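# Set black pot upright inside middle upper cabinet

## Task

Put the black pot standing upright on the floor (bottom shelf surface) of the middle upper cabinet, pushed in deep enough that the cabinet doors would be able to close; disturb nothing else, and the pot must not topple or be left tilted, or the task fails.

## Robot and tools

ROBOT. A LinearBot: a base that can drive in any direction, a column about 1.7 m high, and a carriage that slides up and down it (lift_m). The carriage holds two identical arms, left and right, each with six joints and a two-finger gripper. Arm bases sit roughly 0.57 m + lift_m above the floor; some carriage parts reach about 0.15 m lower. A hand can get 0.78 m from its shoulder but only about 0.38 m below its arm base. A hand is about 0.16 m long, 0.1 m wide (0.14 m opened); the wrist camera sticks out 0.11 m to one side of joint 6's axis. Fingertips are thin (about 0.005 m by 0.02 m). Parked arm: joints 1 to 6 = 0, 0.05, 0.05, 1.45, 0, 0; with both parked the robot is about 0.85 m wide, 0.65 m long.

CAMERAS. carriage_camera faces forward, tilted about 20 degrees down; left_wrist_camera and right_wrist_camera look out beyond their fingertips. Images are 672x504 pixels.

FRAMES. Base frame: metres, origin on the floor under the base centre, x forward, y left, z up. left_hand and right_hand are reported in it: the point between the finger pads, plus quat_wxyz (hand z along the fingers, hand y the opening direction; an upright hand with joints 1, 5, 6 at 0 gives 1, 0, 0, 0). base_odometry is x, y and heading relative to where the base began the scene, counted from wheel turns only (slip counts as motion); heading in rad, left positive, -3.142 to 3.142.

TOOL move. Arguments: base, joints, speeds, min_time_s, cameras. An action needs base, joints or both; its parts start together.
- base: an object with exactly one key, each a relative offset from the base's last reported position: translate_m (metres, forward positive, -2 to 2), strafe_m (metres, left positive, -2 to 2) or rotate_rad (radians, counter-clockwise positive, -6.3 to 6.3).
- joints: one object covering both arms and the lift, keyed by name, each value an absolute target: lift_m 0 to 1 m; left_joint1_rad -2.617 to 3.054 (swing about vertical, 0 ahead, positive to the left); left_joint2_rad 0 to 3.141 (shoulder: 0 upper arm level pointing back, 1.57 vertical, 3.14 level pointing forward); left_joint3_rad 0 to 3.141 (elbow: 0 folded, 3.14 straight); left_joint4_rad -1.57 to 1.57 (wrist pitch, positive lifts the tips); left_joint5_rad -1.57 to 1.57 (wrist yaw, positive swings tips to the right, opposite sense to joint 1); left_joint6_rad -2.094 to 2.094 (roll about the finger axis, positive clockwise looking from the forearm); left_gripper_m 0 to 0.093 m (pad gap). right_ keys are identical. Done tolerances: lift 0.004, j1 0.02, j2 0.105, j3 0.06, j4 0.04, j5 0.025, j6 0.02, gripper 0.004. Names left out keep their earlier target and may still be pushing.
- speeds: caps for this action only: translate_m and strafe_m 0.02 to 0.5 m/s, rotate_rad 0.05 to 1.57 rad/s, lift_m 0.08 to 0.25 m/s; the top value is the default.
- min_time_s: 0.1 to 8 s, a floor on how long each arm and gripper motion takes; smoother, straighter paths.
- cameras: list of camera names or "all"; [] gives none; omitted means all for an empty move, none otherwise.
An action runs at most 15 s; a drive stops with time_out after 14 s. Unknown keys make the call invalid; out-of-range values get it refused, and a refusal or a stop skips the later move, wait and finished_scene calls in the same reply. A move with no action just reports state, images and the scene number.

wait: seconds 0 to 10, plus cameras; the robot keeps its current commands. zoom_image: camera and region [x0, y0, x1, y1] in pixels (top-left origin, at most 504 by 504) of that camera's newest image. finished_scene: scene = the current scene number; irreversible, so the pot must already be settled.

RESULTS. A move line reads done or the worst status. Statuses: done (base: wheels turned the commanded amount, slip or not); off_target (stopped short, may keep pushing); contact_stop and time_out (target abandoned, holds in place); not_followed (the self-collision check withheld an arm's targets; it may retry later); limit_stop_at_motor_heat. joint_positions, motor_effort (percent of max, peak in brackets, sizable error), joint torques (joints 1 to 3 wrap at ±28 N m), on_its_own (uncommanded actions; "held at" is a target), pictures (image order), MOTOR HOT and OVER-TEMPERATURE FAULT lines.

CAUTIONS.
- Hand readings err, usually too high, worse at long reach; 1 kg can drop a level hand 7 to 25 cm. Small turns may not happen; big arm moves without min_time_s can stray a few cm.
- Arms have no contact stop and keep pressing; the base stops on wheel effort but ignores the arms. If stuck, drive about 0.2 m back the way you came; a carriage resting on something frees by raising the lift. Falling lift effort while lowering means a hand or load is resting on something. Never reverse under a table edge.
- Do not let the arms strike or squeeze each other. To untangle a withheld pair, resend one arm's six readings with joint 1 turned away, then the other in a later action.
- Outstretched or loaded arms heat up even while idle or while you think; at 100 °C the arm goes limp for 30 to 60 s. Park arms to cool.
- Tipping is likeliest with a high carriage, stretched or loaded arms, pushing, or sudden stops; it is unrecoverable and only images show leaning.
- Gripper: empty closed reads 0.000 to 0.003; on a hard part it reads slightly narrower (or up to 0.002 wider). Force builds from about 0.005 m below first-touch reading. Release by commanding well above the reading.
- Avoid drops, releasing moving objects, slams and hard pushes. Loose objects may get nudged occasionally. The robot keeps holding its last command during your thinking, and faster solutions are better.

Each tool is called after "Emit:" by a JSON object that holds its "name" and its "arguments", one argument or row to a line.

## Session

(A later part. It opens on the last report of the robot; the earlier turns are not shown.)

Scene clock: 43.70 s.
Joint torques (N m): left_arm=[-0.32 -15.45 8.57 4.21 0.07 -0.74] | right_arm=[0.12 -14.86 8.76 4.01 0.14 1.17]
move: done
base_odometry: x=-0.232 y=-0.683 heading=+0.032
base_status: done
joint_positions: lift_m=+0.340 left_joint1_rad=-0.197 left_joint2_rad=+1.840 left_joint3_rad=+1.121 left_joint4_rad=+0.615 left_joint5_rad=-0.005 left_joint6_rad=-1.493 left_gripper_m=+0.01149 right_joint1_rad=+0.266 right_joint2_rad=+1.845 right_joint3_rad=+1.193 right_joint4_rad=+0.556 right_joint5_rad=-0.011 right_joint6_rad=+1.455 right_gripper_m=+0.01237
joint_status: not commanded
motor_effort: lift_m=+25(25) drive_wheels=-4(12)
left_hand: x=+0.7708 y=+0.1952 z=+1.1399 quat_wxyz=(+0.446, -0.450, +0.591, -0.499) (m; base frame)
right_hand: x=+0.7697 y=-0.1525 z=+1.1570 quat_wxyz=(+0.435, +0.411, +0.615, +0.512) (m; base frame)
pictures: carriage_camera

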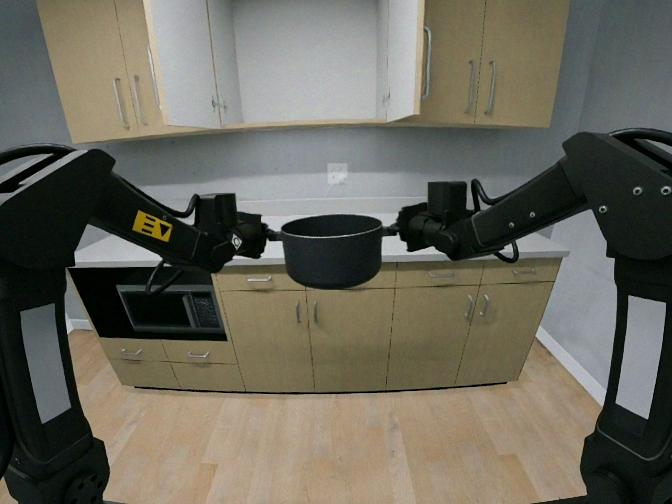

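Emit:
{"name": "move", "arguments": {
  "base": {"strafe_m":0.125},
  "joints": {"lift_m":0.87,"left_joint4_rad":0.85,"right_joint4_rad":0.83},
  "speeds": {"strafe_m":0.1,"lift_m":0.13},
  "cameras": ["carriage_camera"]
}}

Emit:
{"name": "move", "arguments": {
  "base": {"translate_m":0.45},
  "speeds": {"translate_m":0.15},
  "cameras": ["carriage_camera"]
}}

Emit:
{"name": "zoom_image", "arguments": {
  "camera": "carriage_camera",
  "region": [150, 150, 520, 330]
}}

Scene clock: 49.13 s.
Joint torques (N m): left_arm=[-0.65 -16.34 9.02 4.17 0.1 -0.83] | right_arm=[0.2 -15.61 9.06 4.16 0.15 1.33]
move: off_target
base_odometry: x=-0.236 y=-0.558 heading=+0.032
base_status: done
joint_positions: lift_m=+0.870 left_joint1_rad=-0.194 left_joint2_rad=+1.850 left_joint3_rad=+1.116 left_joint4_rad=+0.691 left_joint5_rad=-0.007 left_joint6_rad=-1.485 left_gripper_m=+0.01140 right_joint1_rad=+0.264 right_joint2_rad=+1.851 right_joint3_rad=+1.189 right_joint4_rad=+0.631 right_joint5_rad=-0.013 right_joint6_rad=+1.442 right_gripper_m=+0.01237
joint_status: left_joint4_rad off_target (ended at +0.690, target +0.850); right_joint4_rad off_target (ended at +0.631, target +0.830); the others done
motor_effort: lift_m=+25(30) drive_wheels=-3(8)
left_hand: x=+0.7729 y=+0.1964 z=+1.6812 quat_wxyz=(+0.464, -0.436, +0.575, -0.513) (m; base frame)
right_hand: x=+0.7713 y=-0.1525 z=+1.7001 quat_wxyz=(+0.454, +0.395, +0.600, +0.528) (m; base frame)
pictures: carriage_camera

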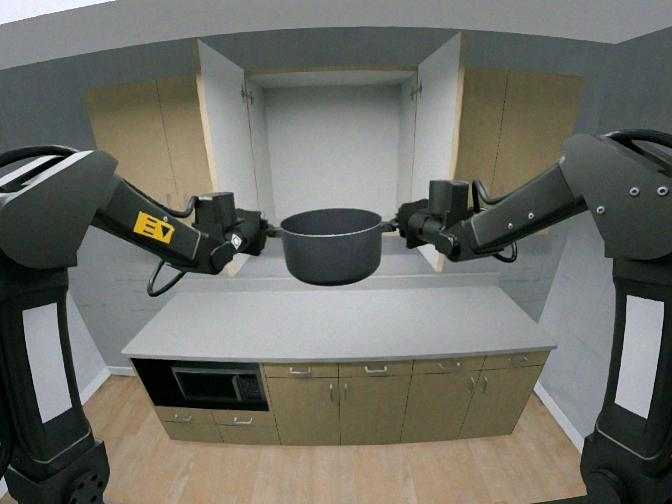

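Scene clock: 53.03 s.
Joint torques (N m): left_arm=[-0.69 -16.35 9.05 4.19 0.11 -0.83] | right_arm=[0.16 -15.64 9.06 4.17 0.16 1.33]
move: done
base_odometry: x=+0.214 y=-0.543 heading=+0.033
base_status: done
joint_positions: lift_m=+0.870 left_joint1_rad=-0.194 left_joint2_rad=+1.850 left_joint3_rad=+1.116 left_joint4_rad=+0.687 left_joint5_rad=-0.007 left_joint6_rad=-1.485 left_gripper_m=+0.01140 right_joint1_rad=+0.264 right_joint2_rad=+1.851 right_joint3_rad=+1.189 right_joint4_rad=+0.628 right_joint5_rad=-0.013 right_joint6_rad=+1.442 right_gripper_m=+0.01237
joint_status: not commanded
motor_effort: lift_m=+25(25) drive_wheels=-7(10)
left_hand: x=+0.7728 y=+0.1964 z=+1.6804 quat_wxyz=(+0.463, -0.437, +0.576, -0.512) (m; base frame)
right_hand: x=+0.7712 y=-0.1525 z=+1.6994 quat_wxyz=(+0.453, +0.395, +0.601, +0.527) (m; base frame)
pictures: carriage_camera

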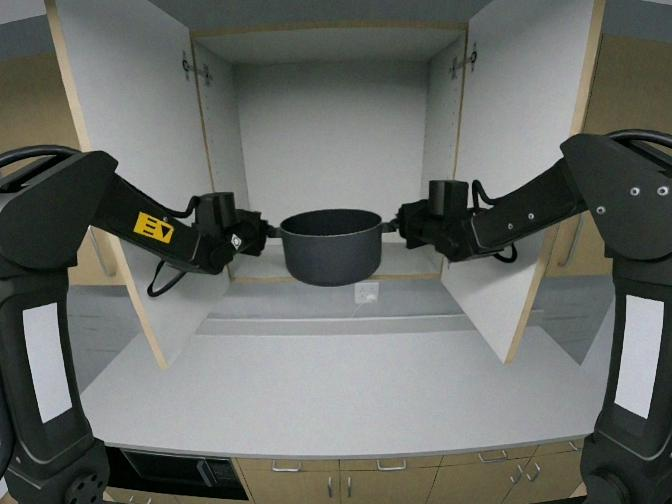

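Scaled by 1.362 from the camera's 672x504 image, which has a finer 960x720 frame.

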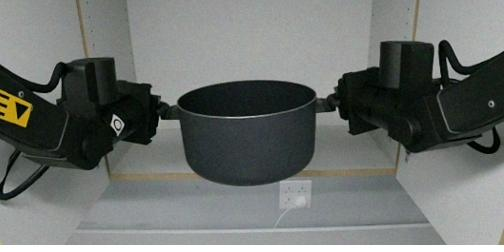

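Emit:
{"name": "move", "arguments": {
  "base": {"translate_m":0.15},
  "speeds": {"translate_m":0.12}
}}

Emit:
{"name": "move", "arguments": {
  "joints": {"left_joint1_rad":-0.168,"left_joint2_rad":2.11,"left_joint3_rad":1.75,"left_joint4_rad":0.65,"right_joint1_rad":0.228,"right_joint2_rad":2.11,"right_joint3_rad":1.76,"right_joint4_rad":0.6},
  "min_time_s": 3.5
}}

Emit:
{"name": "move", "arguments": {
  "base": {"translate_m":0.08},
  "speeds": {"translate_m":0.08}
}}

Emit:
{"name": "move", "arguments": {
  "joints": {"lift_m":0.77},
  "speeds": {"lift_m":0.08},
  "cameras": ["carriage_camera"]
}}

Emit:
{"name": "zoom_image", "arguments": {
  "camera": "carriage_camera",
  "region": [150, 130, 520, 330]
}}

Scene clock: 55.90 s.
Joint torques (N m): left_arm=[-0.58 -16.38 8.96 4.2 0.1 -0.84] | right_arm=[0.1 -15.58 9.02 4.18 0.13 1.32]
move: done
base_odometry: x=+0.364 y=-0.538 heading=+0.034
base_status: done
joint_positions: lift_m=+0.870 left_joint1_rad=-0.194 left_joint2_rad=+1.850 left_joint3_rad=+1.116 left_joint4_rad=+0.687 left_joint5_rad=-0.007 left_joint6_rad=-1.485 left_gripper_m=+0.01140 right_joint1_rad=+0.264 right_joint2_rad=+1.851 right_joint3_rad=+1.189 right_joint4_rad=+0.627 right_joint5_rad=-0.013 right_joint6_rad=+1.442 right_gripper_m=+0.01237
joint_status: not commanded
motor_effort: lift_m=+25(25) drive_wheels=+1(11)
left_hand: x=+0.7728 y=+0.1964 z=+1.6804 quat_wxyz=(+0.463, -0.437, +0.576, -0.512) (m; base frame)
right_hand: x=+0.7712 y=-0.1525 z=+1.6993 quat_wxyz=(+0.453, +0.395, +0.601, +0.527) (m; base frame)

Scene clock: 59.70 s.
Joint torques (N m): left_arm=[-0.85 -19.99 14.12 4.47 -0.24 -1.11] | right_arm=[0.57 -17.44 12.52 3.66 0.29 1.31]
move: off_target
base_odometry: x=+0.364 y=-0.538 heading=+0.034
base_status: not commanded
joint_positions: lift_m=+0.870 left_joint1_rad=-0.160 left_joint2_rad=+2.159 left_joint3_rad=+1.670 left_joint4_rad=+0.463 left_joint5_rad=+0.028 left_joint6_rad=-1.460 left_gripper_m=+0.01139 right_joint1_rad=+0.220 right_joint2_rad=+2.149 right_joint3_rad=+1.678 right_joint4_rad=+0.450 right_joint5_rad=-0.026 right_joint6_rad=+1.444 right_gripper_m=+0.01237
joint_status: left_joint3_rad off_target (ended at +1.670, target +1.750); left_joint4_rad off_target (ended at +0.463, target +0.650); right_joint3_rad off_target (ended at +1.678, target +1.760); right_joint4_rad off_target (ended at +0.450, target +0.600); the others done
motor_effort: lift_m=+25(25) drive_wheels=+0(6)
left_hand: x=+0.8703 y=+0.1942 z=+1.7082 quat_wxyz=(+0.474, -0.426, +0.576, -0.512) (m; base frame)
right_hand: x=+0.8616 y=-0.1561 z=+1.7152 quat_wxyz=(+0.464, +0.403, +0.590, +0.523) (m; base frame)

Scene clock: 61.30 s.
Joint torques (N m): left_arm=[-0.9 -20.26 14.08 4.56 -0.25 -1.11] | right_arm=[0.59 -17.8 12.46 3.68 0.31 1.31]
move: done
base_odometry: x=+0.443 y=-0.535 heading=+0.034
base_status: done
joint_positions: lift_m=+0.870 left_joint1_rad=-0.159 left_joint2_rad=+2.163 left_joint3_rad=+1.671 left_joint4_rad=+0.457 left_joint5_rad=+0.029 left_joint6_rad=-1.460 left_gripper_m=+0.01139 right_joint1_rad=+0.219 right_joint2_rad=+2.153 right_joint3_rad=+1.678 right_joint4_rad=+0.445 right_joint5_rad=-0.027 right_joint6_rad=+1.444 right_gripper_m=+0.01232
joint_status: not commanded
motor_effort: lift_m=+25(25) drive_wheels=-6(9)
left_hand: x=+0.8708 y=+0.1942 z=+1.7051 quat_wxyz=(+0.472, -0.427, +0.578, -0.510) (m; base frame)
right_hand: x=+0.8622 y=-0.1563 z=+1.7117 quat_wxyz=(+0.462, +0.405, +0.593, +0.521) (m; base frame)

Scene clock: 62.97 s.
Joint torques (N m): left_arm=[-0.92 -21.04 13.34 4.64 -0.26 -1.1] | right_arm=[0.69 -18.66 11.95 3.77 0.29 1.33]
move: done
base_odometry: x=+0.443 y=-0.535 heading=+0.034
base_status: not commanded
joint_positions: lift_m=+0.770 left_joint1_rad=-0.159 left_joint2_rad=+2.170 left_joint3_rad=+1.679 left_joint4_rad=+0.449 left_joint5_rad=+0.029 left_joint6_rad=-1.460 left_gripper_m=+0.01139 right_joint1_rad=+0.219 right_joint2_rad=+2.160 right_joint3_rad=+1.686 right_joint4_rad=+0.437 right_joint5_rad=-0.027 right_joint6_rad=+1.444 right_gripper_m=+0.01230
joint_status: all done
motor_effort: lift_m=+23(23) drive_wheels=+1(6)
left_hand: x=+0.8724 y=+0.1942 z=+1.6024 quat_wxyz=(+0.470, -0.429, +0.581, -0.508) (m; base frame)
right_hand: x=+0.8637 y=-0.1560 z=+1.6098 quat_wxyz=(+0.460, +0.406, +0.595, +0.519) (m; base frame)
pictures: carriage_camera

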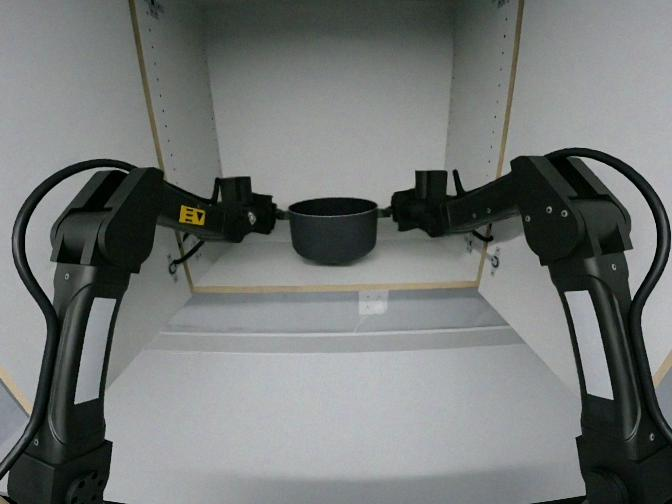

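Scaled by 1.362 from the camera's 672x504 image, which has a finer 960x720 frame.

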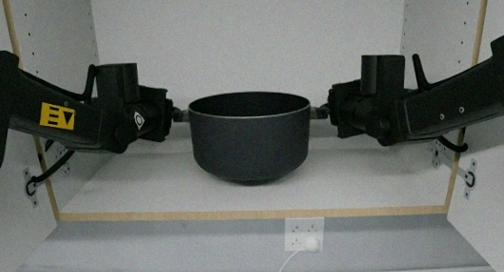

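Emit:
{"name": "move", "arguments": {
  "joints": {"lift_m":0.73},
  "speeds": {"lift_m":0.08}
}}

Emit:
{"name": "move", "arguments": {
  "joints": {"lift_m":0.705},
  "speeds": {"lift_m":0.08},
  "cameras": ["carriage_camera"]
}}

Emit:
{"name": "zoom_image", "arguments": {
  "camera": "carriage_camera",
  "region": [230, 160, 440, 310]
}}

Emit:
{"name": "move", "arguments": {
  "joints": {"lift_m":0.68},
  "speeds": {"lift_m":0.08}
}}

Emit:
{"name": "move", "arguments": {
  "joints": {"lift_m":0.665},
  "speeds": {"lift_m":0.08},
  "cameras": ["carriage_camera"]
}}

Emit:
{"name": "zoom_image", "arguments": {
  "camera": "carriage_camera",
  "region": [230, 140, 440, 290]
}}

Scene clock: 65.10 s.
Joint torques (N m): left_arm=[-0.9 -21.39 13.12 4.64 -0.25 -1.12] | right_arm=[0.62 -19.08 11.74 3.79 0.32 1.32]
move: done
base_odometry: x=+0.443 y=-0.535 heading=+0.034
base_status: not commanded
joint_positions: lift_m=+0.730 left_joint1_rad=-0.159 left_joint2_rad=+2.173 left_joint3_rad=+1.681 left_joint4_rad=+0.446 left_joint5_rad=+0.029 left_joint6_rad=-1.460 left_gripper_m=+0.01140 right_joint1_rad=+0.219 right_joint2_rad=+2.163 right_joint3_rad=+1.689 right_joint4_rad=+0.434 right_joint5_rad=-0.027 right_joint6_rad=+1.444 right_gripper_m=+0.01226
joint_status: all done
motor_effort: lift_m=+23(23) drive_wheels=+1(6)
left_hand: x=+0.8730 y=+0.1941 z=+1.5608 quat_wxyz=(+0.469, -0.430, +0.582, -0.507) (m; base frame)
right_hand: x=+0.8644 y=-0.1561 z=+1.5682 quat_wxyz=(+0.460, +0.407, +0.595, +0.518) (m; base frame)

Scene clock: 65.80 s.
Joint torques (N m): left_arm=[-0.91 -21.5 11.44 4.07 -0.25 -1.11] | right_arm=[0.72 -18.85 10.47 3.29 0.31 1.25]
move: done
base_odometry: x=+0.443 y=-0.535 heading=+0.034
base_status: not commanded
joint_positions: lift_m=+0.705 left_joint1_rad=-0.159 left_joint2_rad=+2.173 left_joint3_rad=+1.699 left_joint4_rad=+0.495 left_joint5_rad=+0.030 left_joint6_rad=-1.460 left_gripper_m=+0.01138 right_joint1_rad=+0.218 right_joint2_rad=+2.163 right_joint3_rad=+1.705 right_joint4_rad=+0.477 right_joint5_rad=-0.027 right_joint6_rad=+1.450 right_gripper_m=+0.01225
joint_status: all done
on_its_own: left_joint4_rad moved +0.049 toward your old target +0.650; right_joint4_rad moved +0.043 toward your old target +0.600
motor_effort: lift_m=+21(21) drive_wheels=+1(6)
left_hand: x=+0.8743 y=+0.1938 z=+1.5570 quat_wxyz=(+0.485, -0.415, +0.563, -0.524) (m; base frame)
right_hand: x=+0.8656 y=-0.1564 z=+1.5620 quat_wxyz=(+0.473, +0.397, +0.577, +0.535) (m; base frame)
pictures: carriage_camera

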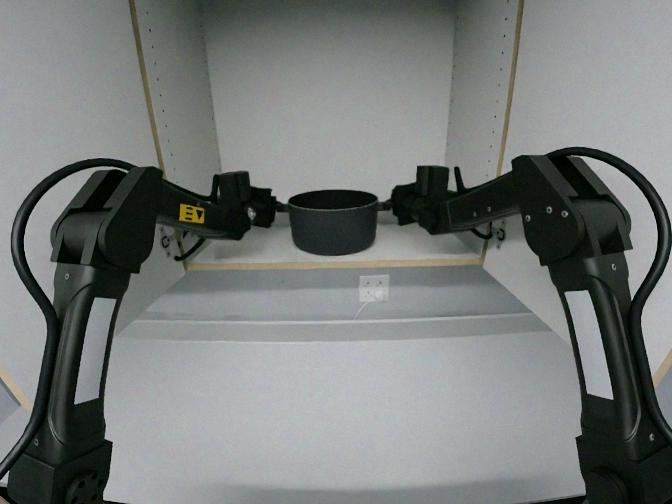

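Scaled by 2.400 from the camera's 672x504 image, which has a finer 960x720 frame.

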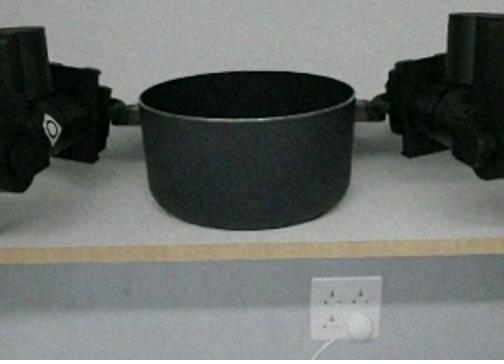

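Scene clock: 66.50 s.
Joint torques (N m): left_arm=[-0.91 -19.36 10.1 3.63 -0.24 -1.15] | right_arm=[0.81 -16.8 9.26 2.96 0.34 1.25]
move: done
base_odometry: x=+0.443 y=-0.535 heading=+0.034
base_status: not commanded
joint_positions: lift_m=+0.680 left_joint1_rad=-0.159 left_joint2_rad=+2.154 left_joint3_rad=+1.715 left_joint4_rad=+0.534 left_joint5_rad=+0.030 left_joint6_rad=-1.457 left_gripper_m=+0.01174 right_joint1_rad=+0.218 right_joint2_rad=+2.144 right_joint3_rad=+1.721 right_joint4_rad=+0.507 right_joint5_rad=-0.031 right_joint6_rad=+1.450 right_gripper_m=+0.01234
joint_status: all done
motor_effort: lift_m=+20(21) drive_wheels=+1(3)
left_hand: x=+0.8709 y=+0.1944 z=+1.5617 quat_wxyz=(+0.504, -0.398, +0.543, -0.542) (m; base frame)
right_hand: x=+0.8621 y=-0.1565 z=+1.5646 quat_wxyz=(+0.487, +0.382, +0.559, +0.552) (m; base frame)

Scene clock: 67.07 s.
Joint torques (N m): left_arm=[-0.9 -17.77 9.28 3.42 -0.24 -1.15] | right_arm=[0.66 -15.6 8.59 2.66 0.39 1.34]
move: done
base_odometry: x=+0.443 y=-0.535 heading=+0.034
base_status: not commanded
joint_positions: lift_m=+0.665 left_joint1_rad=-0.159 left_joint2_rad=+2.140 left_joint3_rad=+1.723 left_joint4_rad=+0.549 left_joint5_rad=+0.030 left_joint6_rad=-1.457 left_gripper_m=+0.01200 right_joint1_rad=+0.218 right_joint2_rad=+2.133 right_joint3_rad=+1.731 right_joint4_rad=+0.533 right_joint5_rad=-0.036 right_joint6_rad=+1.443 right_gripper_m=+0.01254
joint_status: all done
motor_effort: lift_m=+20(20) drive_wheels=+1(2)
left_hand: x=+0.8678 y=+0.1949 z=+1.5638 quat_wxyz=(+0.513, -0.389, +0.531, -0.551) (m; base frame)
right_hand: x=+0.8592 y=-0.1563 z=+1.5679 quat_wxyz=(+0.499, +0.368, +0.547, +0.563) (m; base frame)
pictures: carriage_camera

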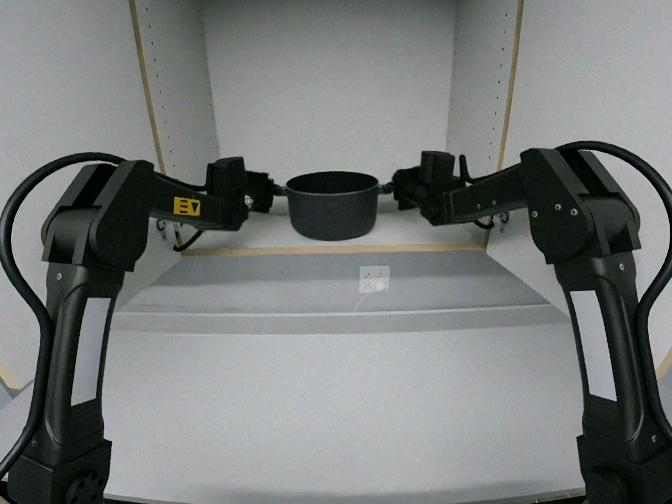

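Scaled by 2.400 from the camera's 672x504 image, which has a finer 960x720 frame.

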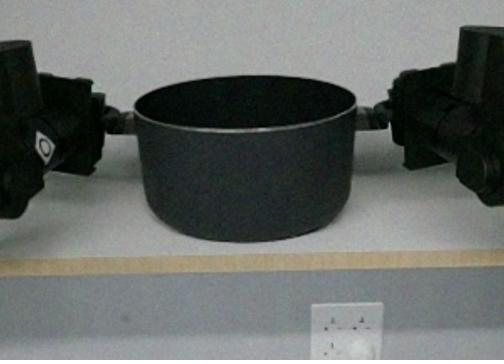

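Emit:
{"name": "move", "arguments": {
  "joints": {"left_joint4_rad":0.5,"right_joint4_rad":0.49,"left_joint3_rad":1.73,"right_joint3_rad":1.735,"left_joint2_rad":2.135,"right_joint2_rad":2.125},
  "min_time_s": 1.5
}}

Emit:
{"name": "move", "arguments": {
  "joints": {"left_gripper_m":0.035,"right_gripper_m":0.04},
  "min_time_s": 3,
  "cameras": ["all"]
}}

Emit:
{"name": "move", "arguments": {
  "joints": {"left_gripper_m":0.09,"right_gripper_m":0.09},
  "min_time_s": 2,
  "cameras": ["all"]
}}

Emit:
{"name": "zoom_image", "arguments": {
  "camera": "carriage_camera",
  "region": [230, 140, 440, 290]
}}

Scene clock: 69.50 s.
Joint torques (N m): left_arm=[-0.96 -15.25 7.06 1.99 -0.23 -1.16] | right_arm=[0.68 -14.11 6.67 1.6 0.37 1.36]
move: done
base_odometry: x=+0.443 y=-0.535 heading=+0.034
base_status: not commanded
joint_positions: lift_m=+0.665 left_joint1_rad=-0.159 left_joint2_rad=+2.140 left_joint3_rad=+1.727 left_joint4_rad=+0.528 left_joint5_rad=+0.030 left_joint6_rad=-1.457 left_gripper_m=+0.01201 right_joint1_rad=+0.218 right_joint2_rad=+2.133 right_joint3_rad=+1.731 right_joint4_rad=+0.518 right_joint5_rad=-0.035 right_joint6_rad=+1.443 right_gripper_m=+0.01254
joint_status: all done
motor_effort: lift_m=+20(20) drive_wheels=+1(2)
left_hand: x=+0.8685 y=+0.1948 z=+1.5605 quat_wxyz=(+0.509, -0.393, +0.537, -0.546) (m; base frame)
right_hand: x=+0.8597 y=-0.1562 z=+1.5643 quat_wxyz=(+0.495, +0.371, +0.552, +0.559) (m; base frame)

Scene clock: 72.80 s.
Joint torques (N m): left_arm=[-0.87 -15.23 7.1 2.43 -0.09 -0.02] | right_arm=[0.35 -14.15 6.65 1.99 0.1 0.07]
move: done
base_odometry: x=+0.443 y=-0.535 heading=+0.034
base_status: not commanded
joint_positions: lift_m=+0.665 left_joint1_rad=-0.160 left_joint2_rad=+2.140 left_joint3_rad=+1.727 left_joint4_rad=+0.491 left_joint5_rad=+0.014 left_joint6_rad=-1.560 left_gripper_m=+0.03489 right_joint1_rad=+0.222 right_joint2_rad=+2.133 right_joint3_rad=+1.731 right_joint4_rad=+0.487 right_joint5_rad=-0.011 right_joint6_rad=+1.556 right_gripper_m=+0.03992
joint_status: all done
motor_effort: lift_m=+20(20) drive_wheels=+0(5)
left_hand: x=+0.8697 y=+0.1965 z=+1.5516 quat_wxyz=(+0.475, -0.433, +0.522, -0.560) (m; base frame)
right_hand: x=+0.8608 y=-0.1574 z=+1.5565 quat_wxyz=(+0.461, +0.415, +0.534, +0.574) (m; base frame)
pictures: carriage_camera, left_wrist_camera, right_wrist_camera

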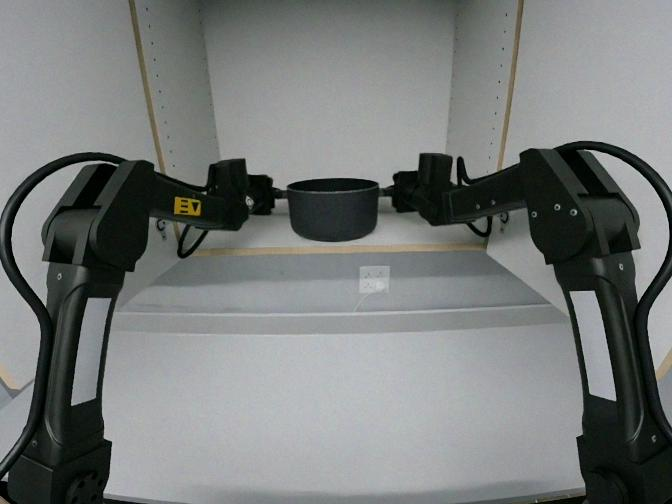

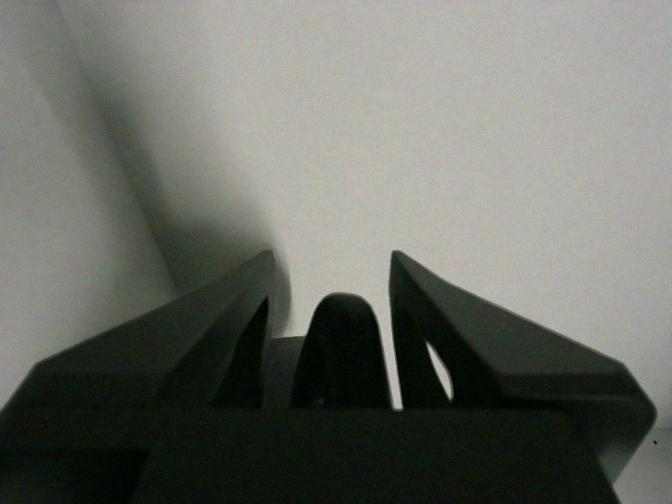

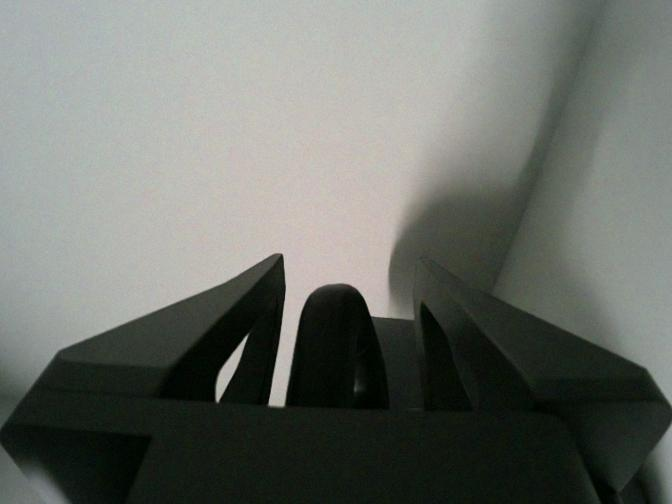

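Scene clock: 75.10 s.
Joint torques (N m): left_arm=[-0.81 -15.25 7.05 2.42 -0.1 0] | right_arm=[0.38 -14.13 6.63 1.98 0.12 0.06]
move: done
base_odometry: x=+0.443 y=-0.535 heading=+0.034
base_status: not commanded
joint_positions: lift_m=+0.665 left_joint1_rad=-0.160 left_joint2_rad=+2.140 left_joint3_rad=+1.727 left_joint4_rad=+0.491 left_joint5_rad=+0.014 left_joint6_rad=-1.560 left_gripper_m=+0.08987 right_joint1_rad=+0.222 right_joint2_rad=+2.133 right_joint3_rad=+1.731 right_joint4_rad=+0.486 right_joint5_rad=-0.011 right_joint6_rad=+1.557 right_gripper_m=+0.08989
joint_status: all done
motor_effort: lift_m=+20(20) drive_wheels=+1(2)
left_hand: x=+0.8697 y=+0.1966 z=+1.5516 quat_wxyz=(+0.476, -0.433, +0.522, -0.560) (m; base frame)
right_hand: x=+0.8608 y=-0.1574 z=+1.5564 quat_wxyz=(+0.461, +0.416, +0.534, +0.574) (m; base frame)
pictures: carriage_camera, left_wrist_camera, right_wrist_camera

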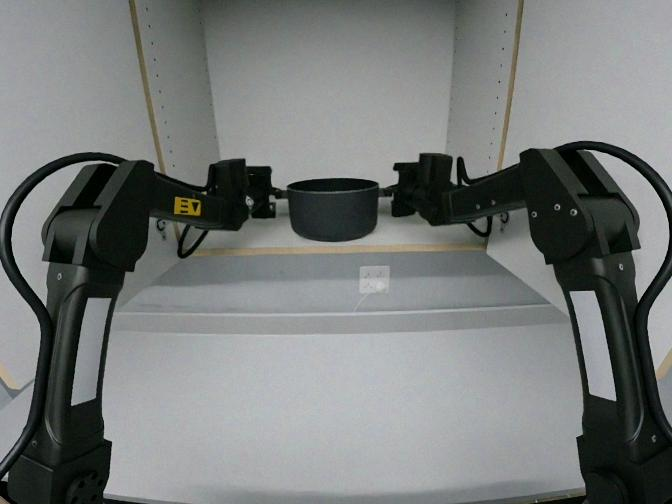

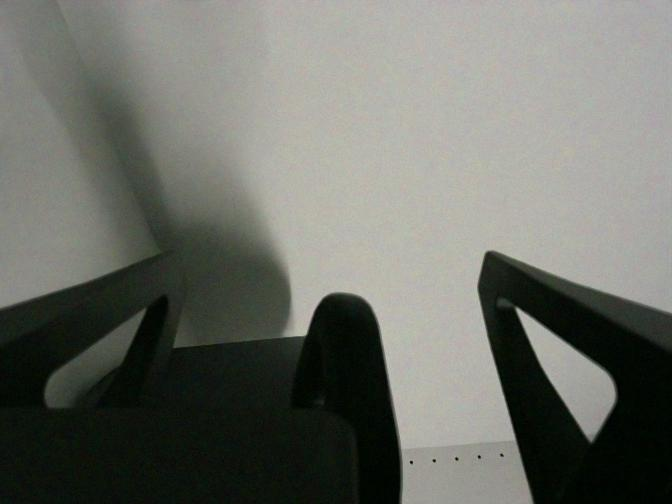

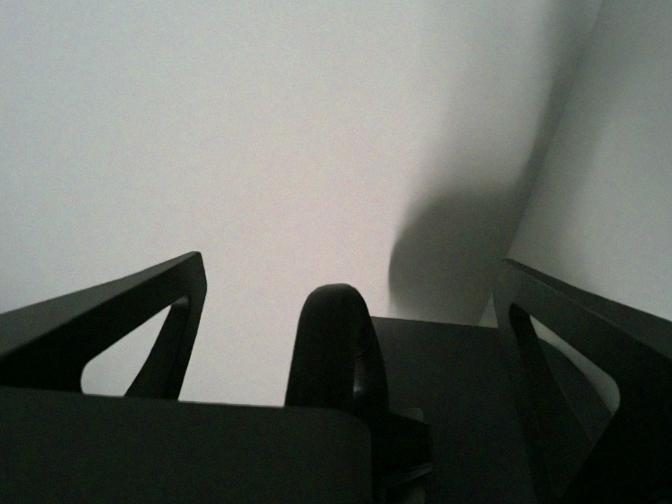

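Scaled by 2.400 from the camera's 672x504 image, which has a finer 960x720 frame.

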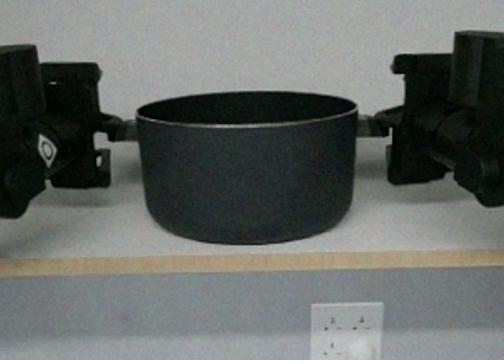

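Emit:
{"name": "move", "arguments": {
  "base": {"translate_m":-0.08},
  "speeds": {"translate_m":0.06}
}}

Emit:
{"name": "move", "arguments": {
  "base": {"translate_m":-0.5},
  "speeds": {"translate_m":0.25},
  "cameras": ["carriage_camera"]
}}

Emit:
{"name": "zoom_image", "arguments": {
  "camera": "carriage_camera",
  "region": [230, 140, 440, 290]
}}

Scene clock: 77.57 s.
Joint torques (N m): left_arm=[-0.68 -15.27 7.06 2.42 -0.09 0] | right_arm=[0.32 -14.17 6.57 2 0.09 0.04]
move: done
base_odometry: x=+0.364 y=-0.538 heading=+0.034
base_status: done
joint_positions: lift_m=+0.665 left_joint1_rad=-0.162 left_joint2_rad=+2.140 left_joint3_rad=+1.727 left_joint4_rad=+0.491 left_joint5_rad=+0.012 left_joint6_rad=-1.560 left_gripper_m=+0.08987 right_joint1_rad=+0.222 right_joint2_rad=+2.133 right_joint3_rad=+1.731 right_joint4_rad=+0.483 right_joint5_rad=-0.011 right_joint6_rad=+1.557 right_gripper_m=+0.08989
joint_status: not commanded
motor_effort: lift_m=+20(20) drive_wheels=+2(11)
left_hand: x=+0.8695 y=+0.1953 z=+1.5515 quat_wxyz=(+0.475, -0.433, +0.523, -0.560) (m; base frame)
right_hand: x=+0.8609 y=-0.1574 z=+1.5557 quat_wxyz=(+0.460, +0.416, +0.535, +0.573) (m; base frame)

Scene clock: 80.97 s.
Joint torques (N m): left_arm=[-0.49 -15.16 7.12 2.42 -0.07 -0.01] | right_arm=[0.24 -14.15 6.64 2.08 0.1 0.06]
move: done
base_odometry: x=-0.136 y=-0.555 heading=+0.034
base_status: done
joint_positions: lift_m=+0.665 left_joint1_rad=-0.163 left_joint2_rad=+2.140 left_joint3_rad=+1.727 left_joint4_rad=+0.491 left_joint5_rad=+0.012 left_joint6_rad=-1.560 left_gripper_m=+0.08987 right_joint1_rad=+0.224 right_joint2_rad=+2.133 right_joint3_rad=+1.731 right_joint4_rad=+0.481 right_joint5_rad=-0.010 right_joint6_rad=+1.557 right_gripper_m=+0.08989
joint_status: not commanded
motor_effort: lift_m=+20(20) drive_wheels=-3(13)
left_hand: x=+0.8695 y=+0.1949 z=+1.5515 quat_wxyz=(+0.475, -0.433, +0.523, -0.560) (m; base frame)
right_hand: x=+0.8606 y=-0.1560 z=+1.5551 quat_wxyz=(+0.459, +0.416, +0.536, +0.573) (m; base frame)
pictures: carriage_camera

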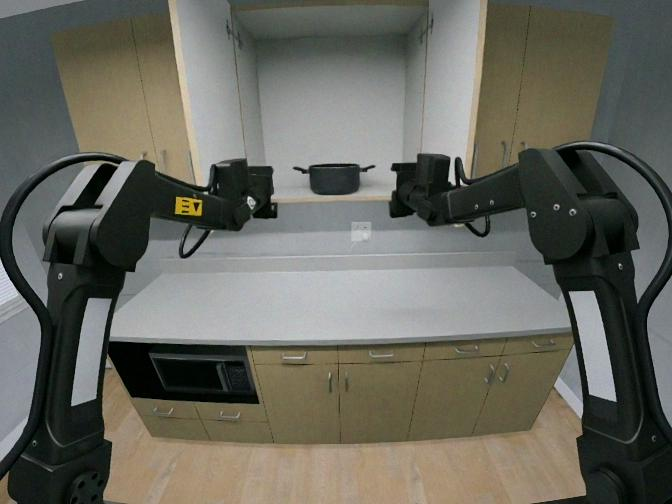

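Scaled by 2.400 from the camera's 672x504 image, which has a finer 960x720 frame.

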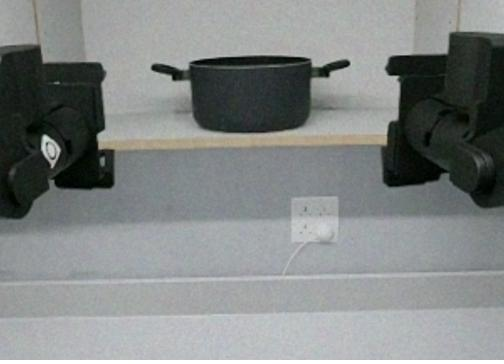

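Emit:
{"name": "finished_scene", "arguments": {
  "scene": 3
}}

The scene is finished: the task was done.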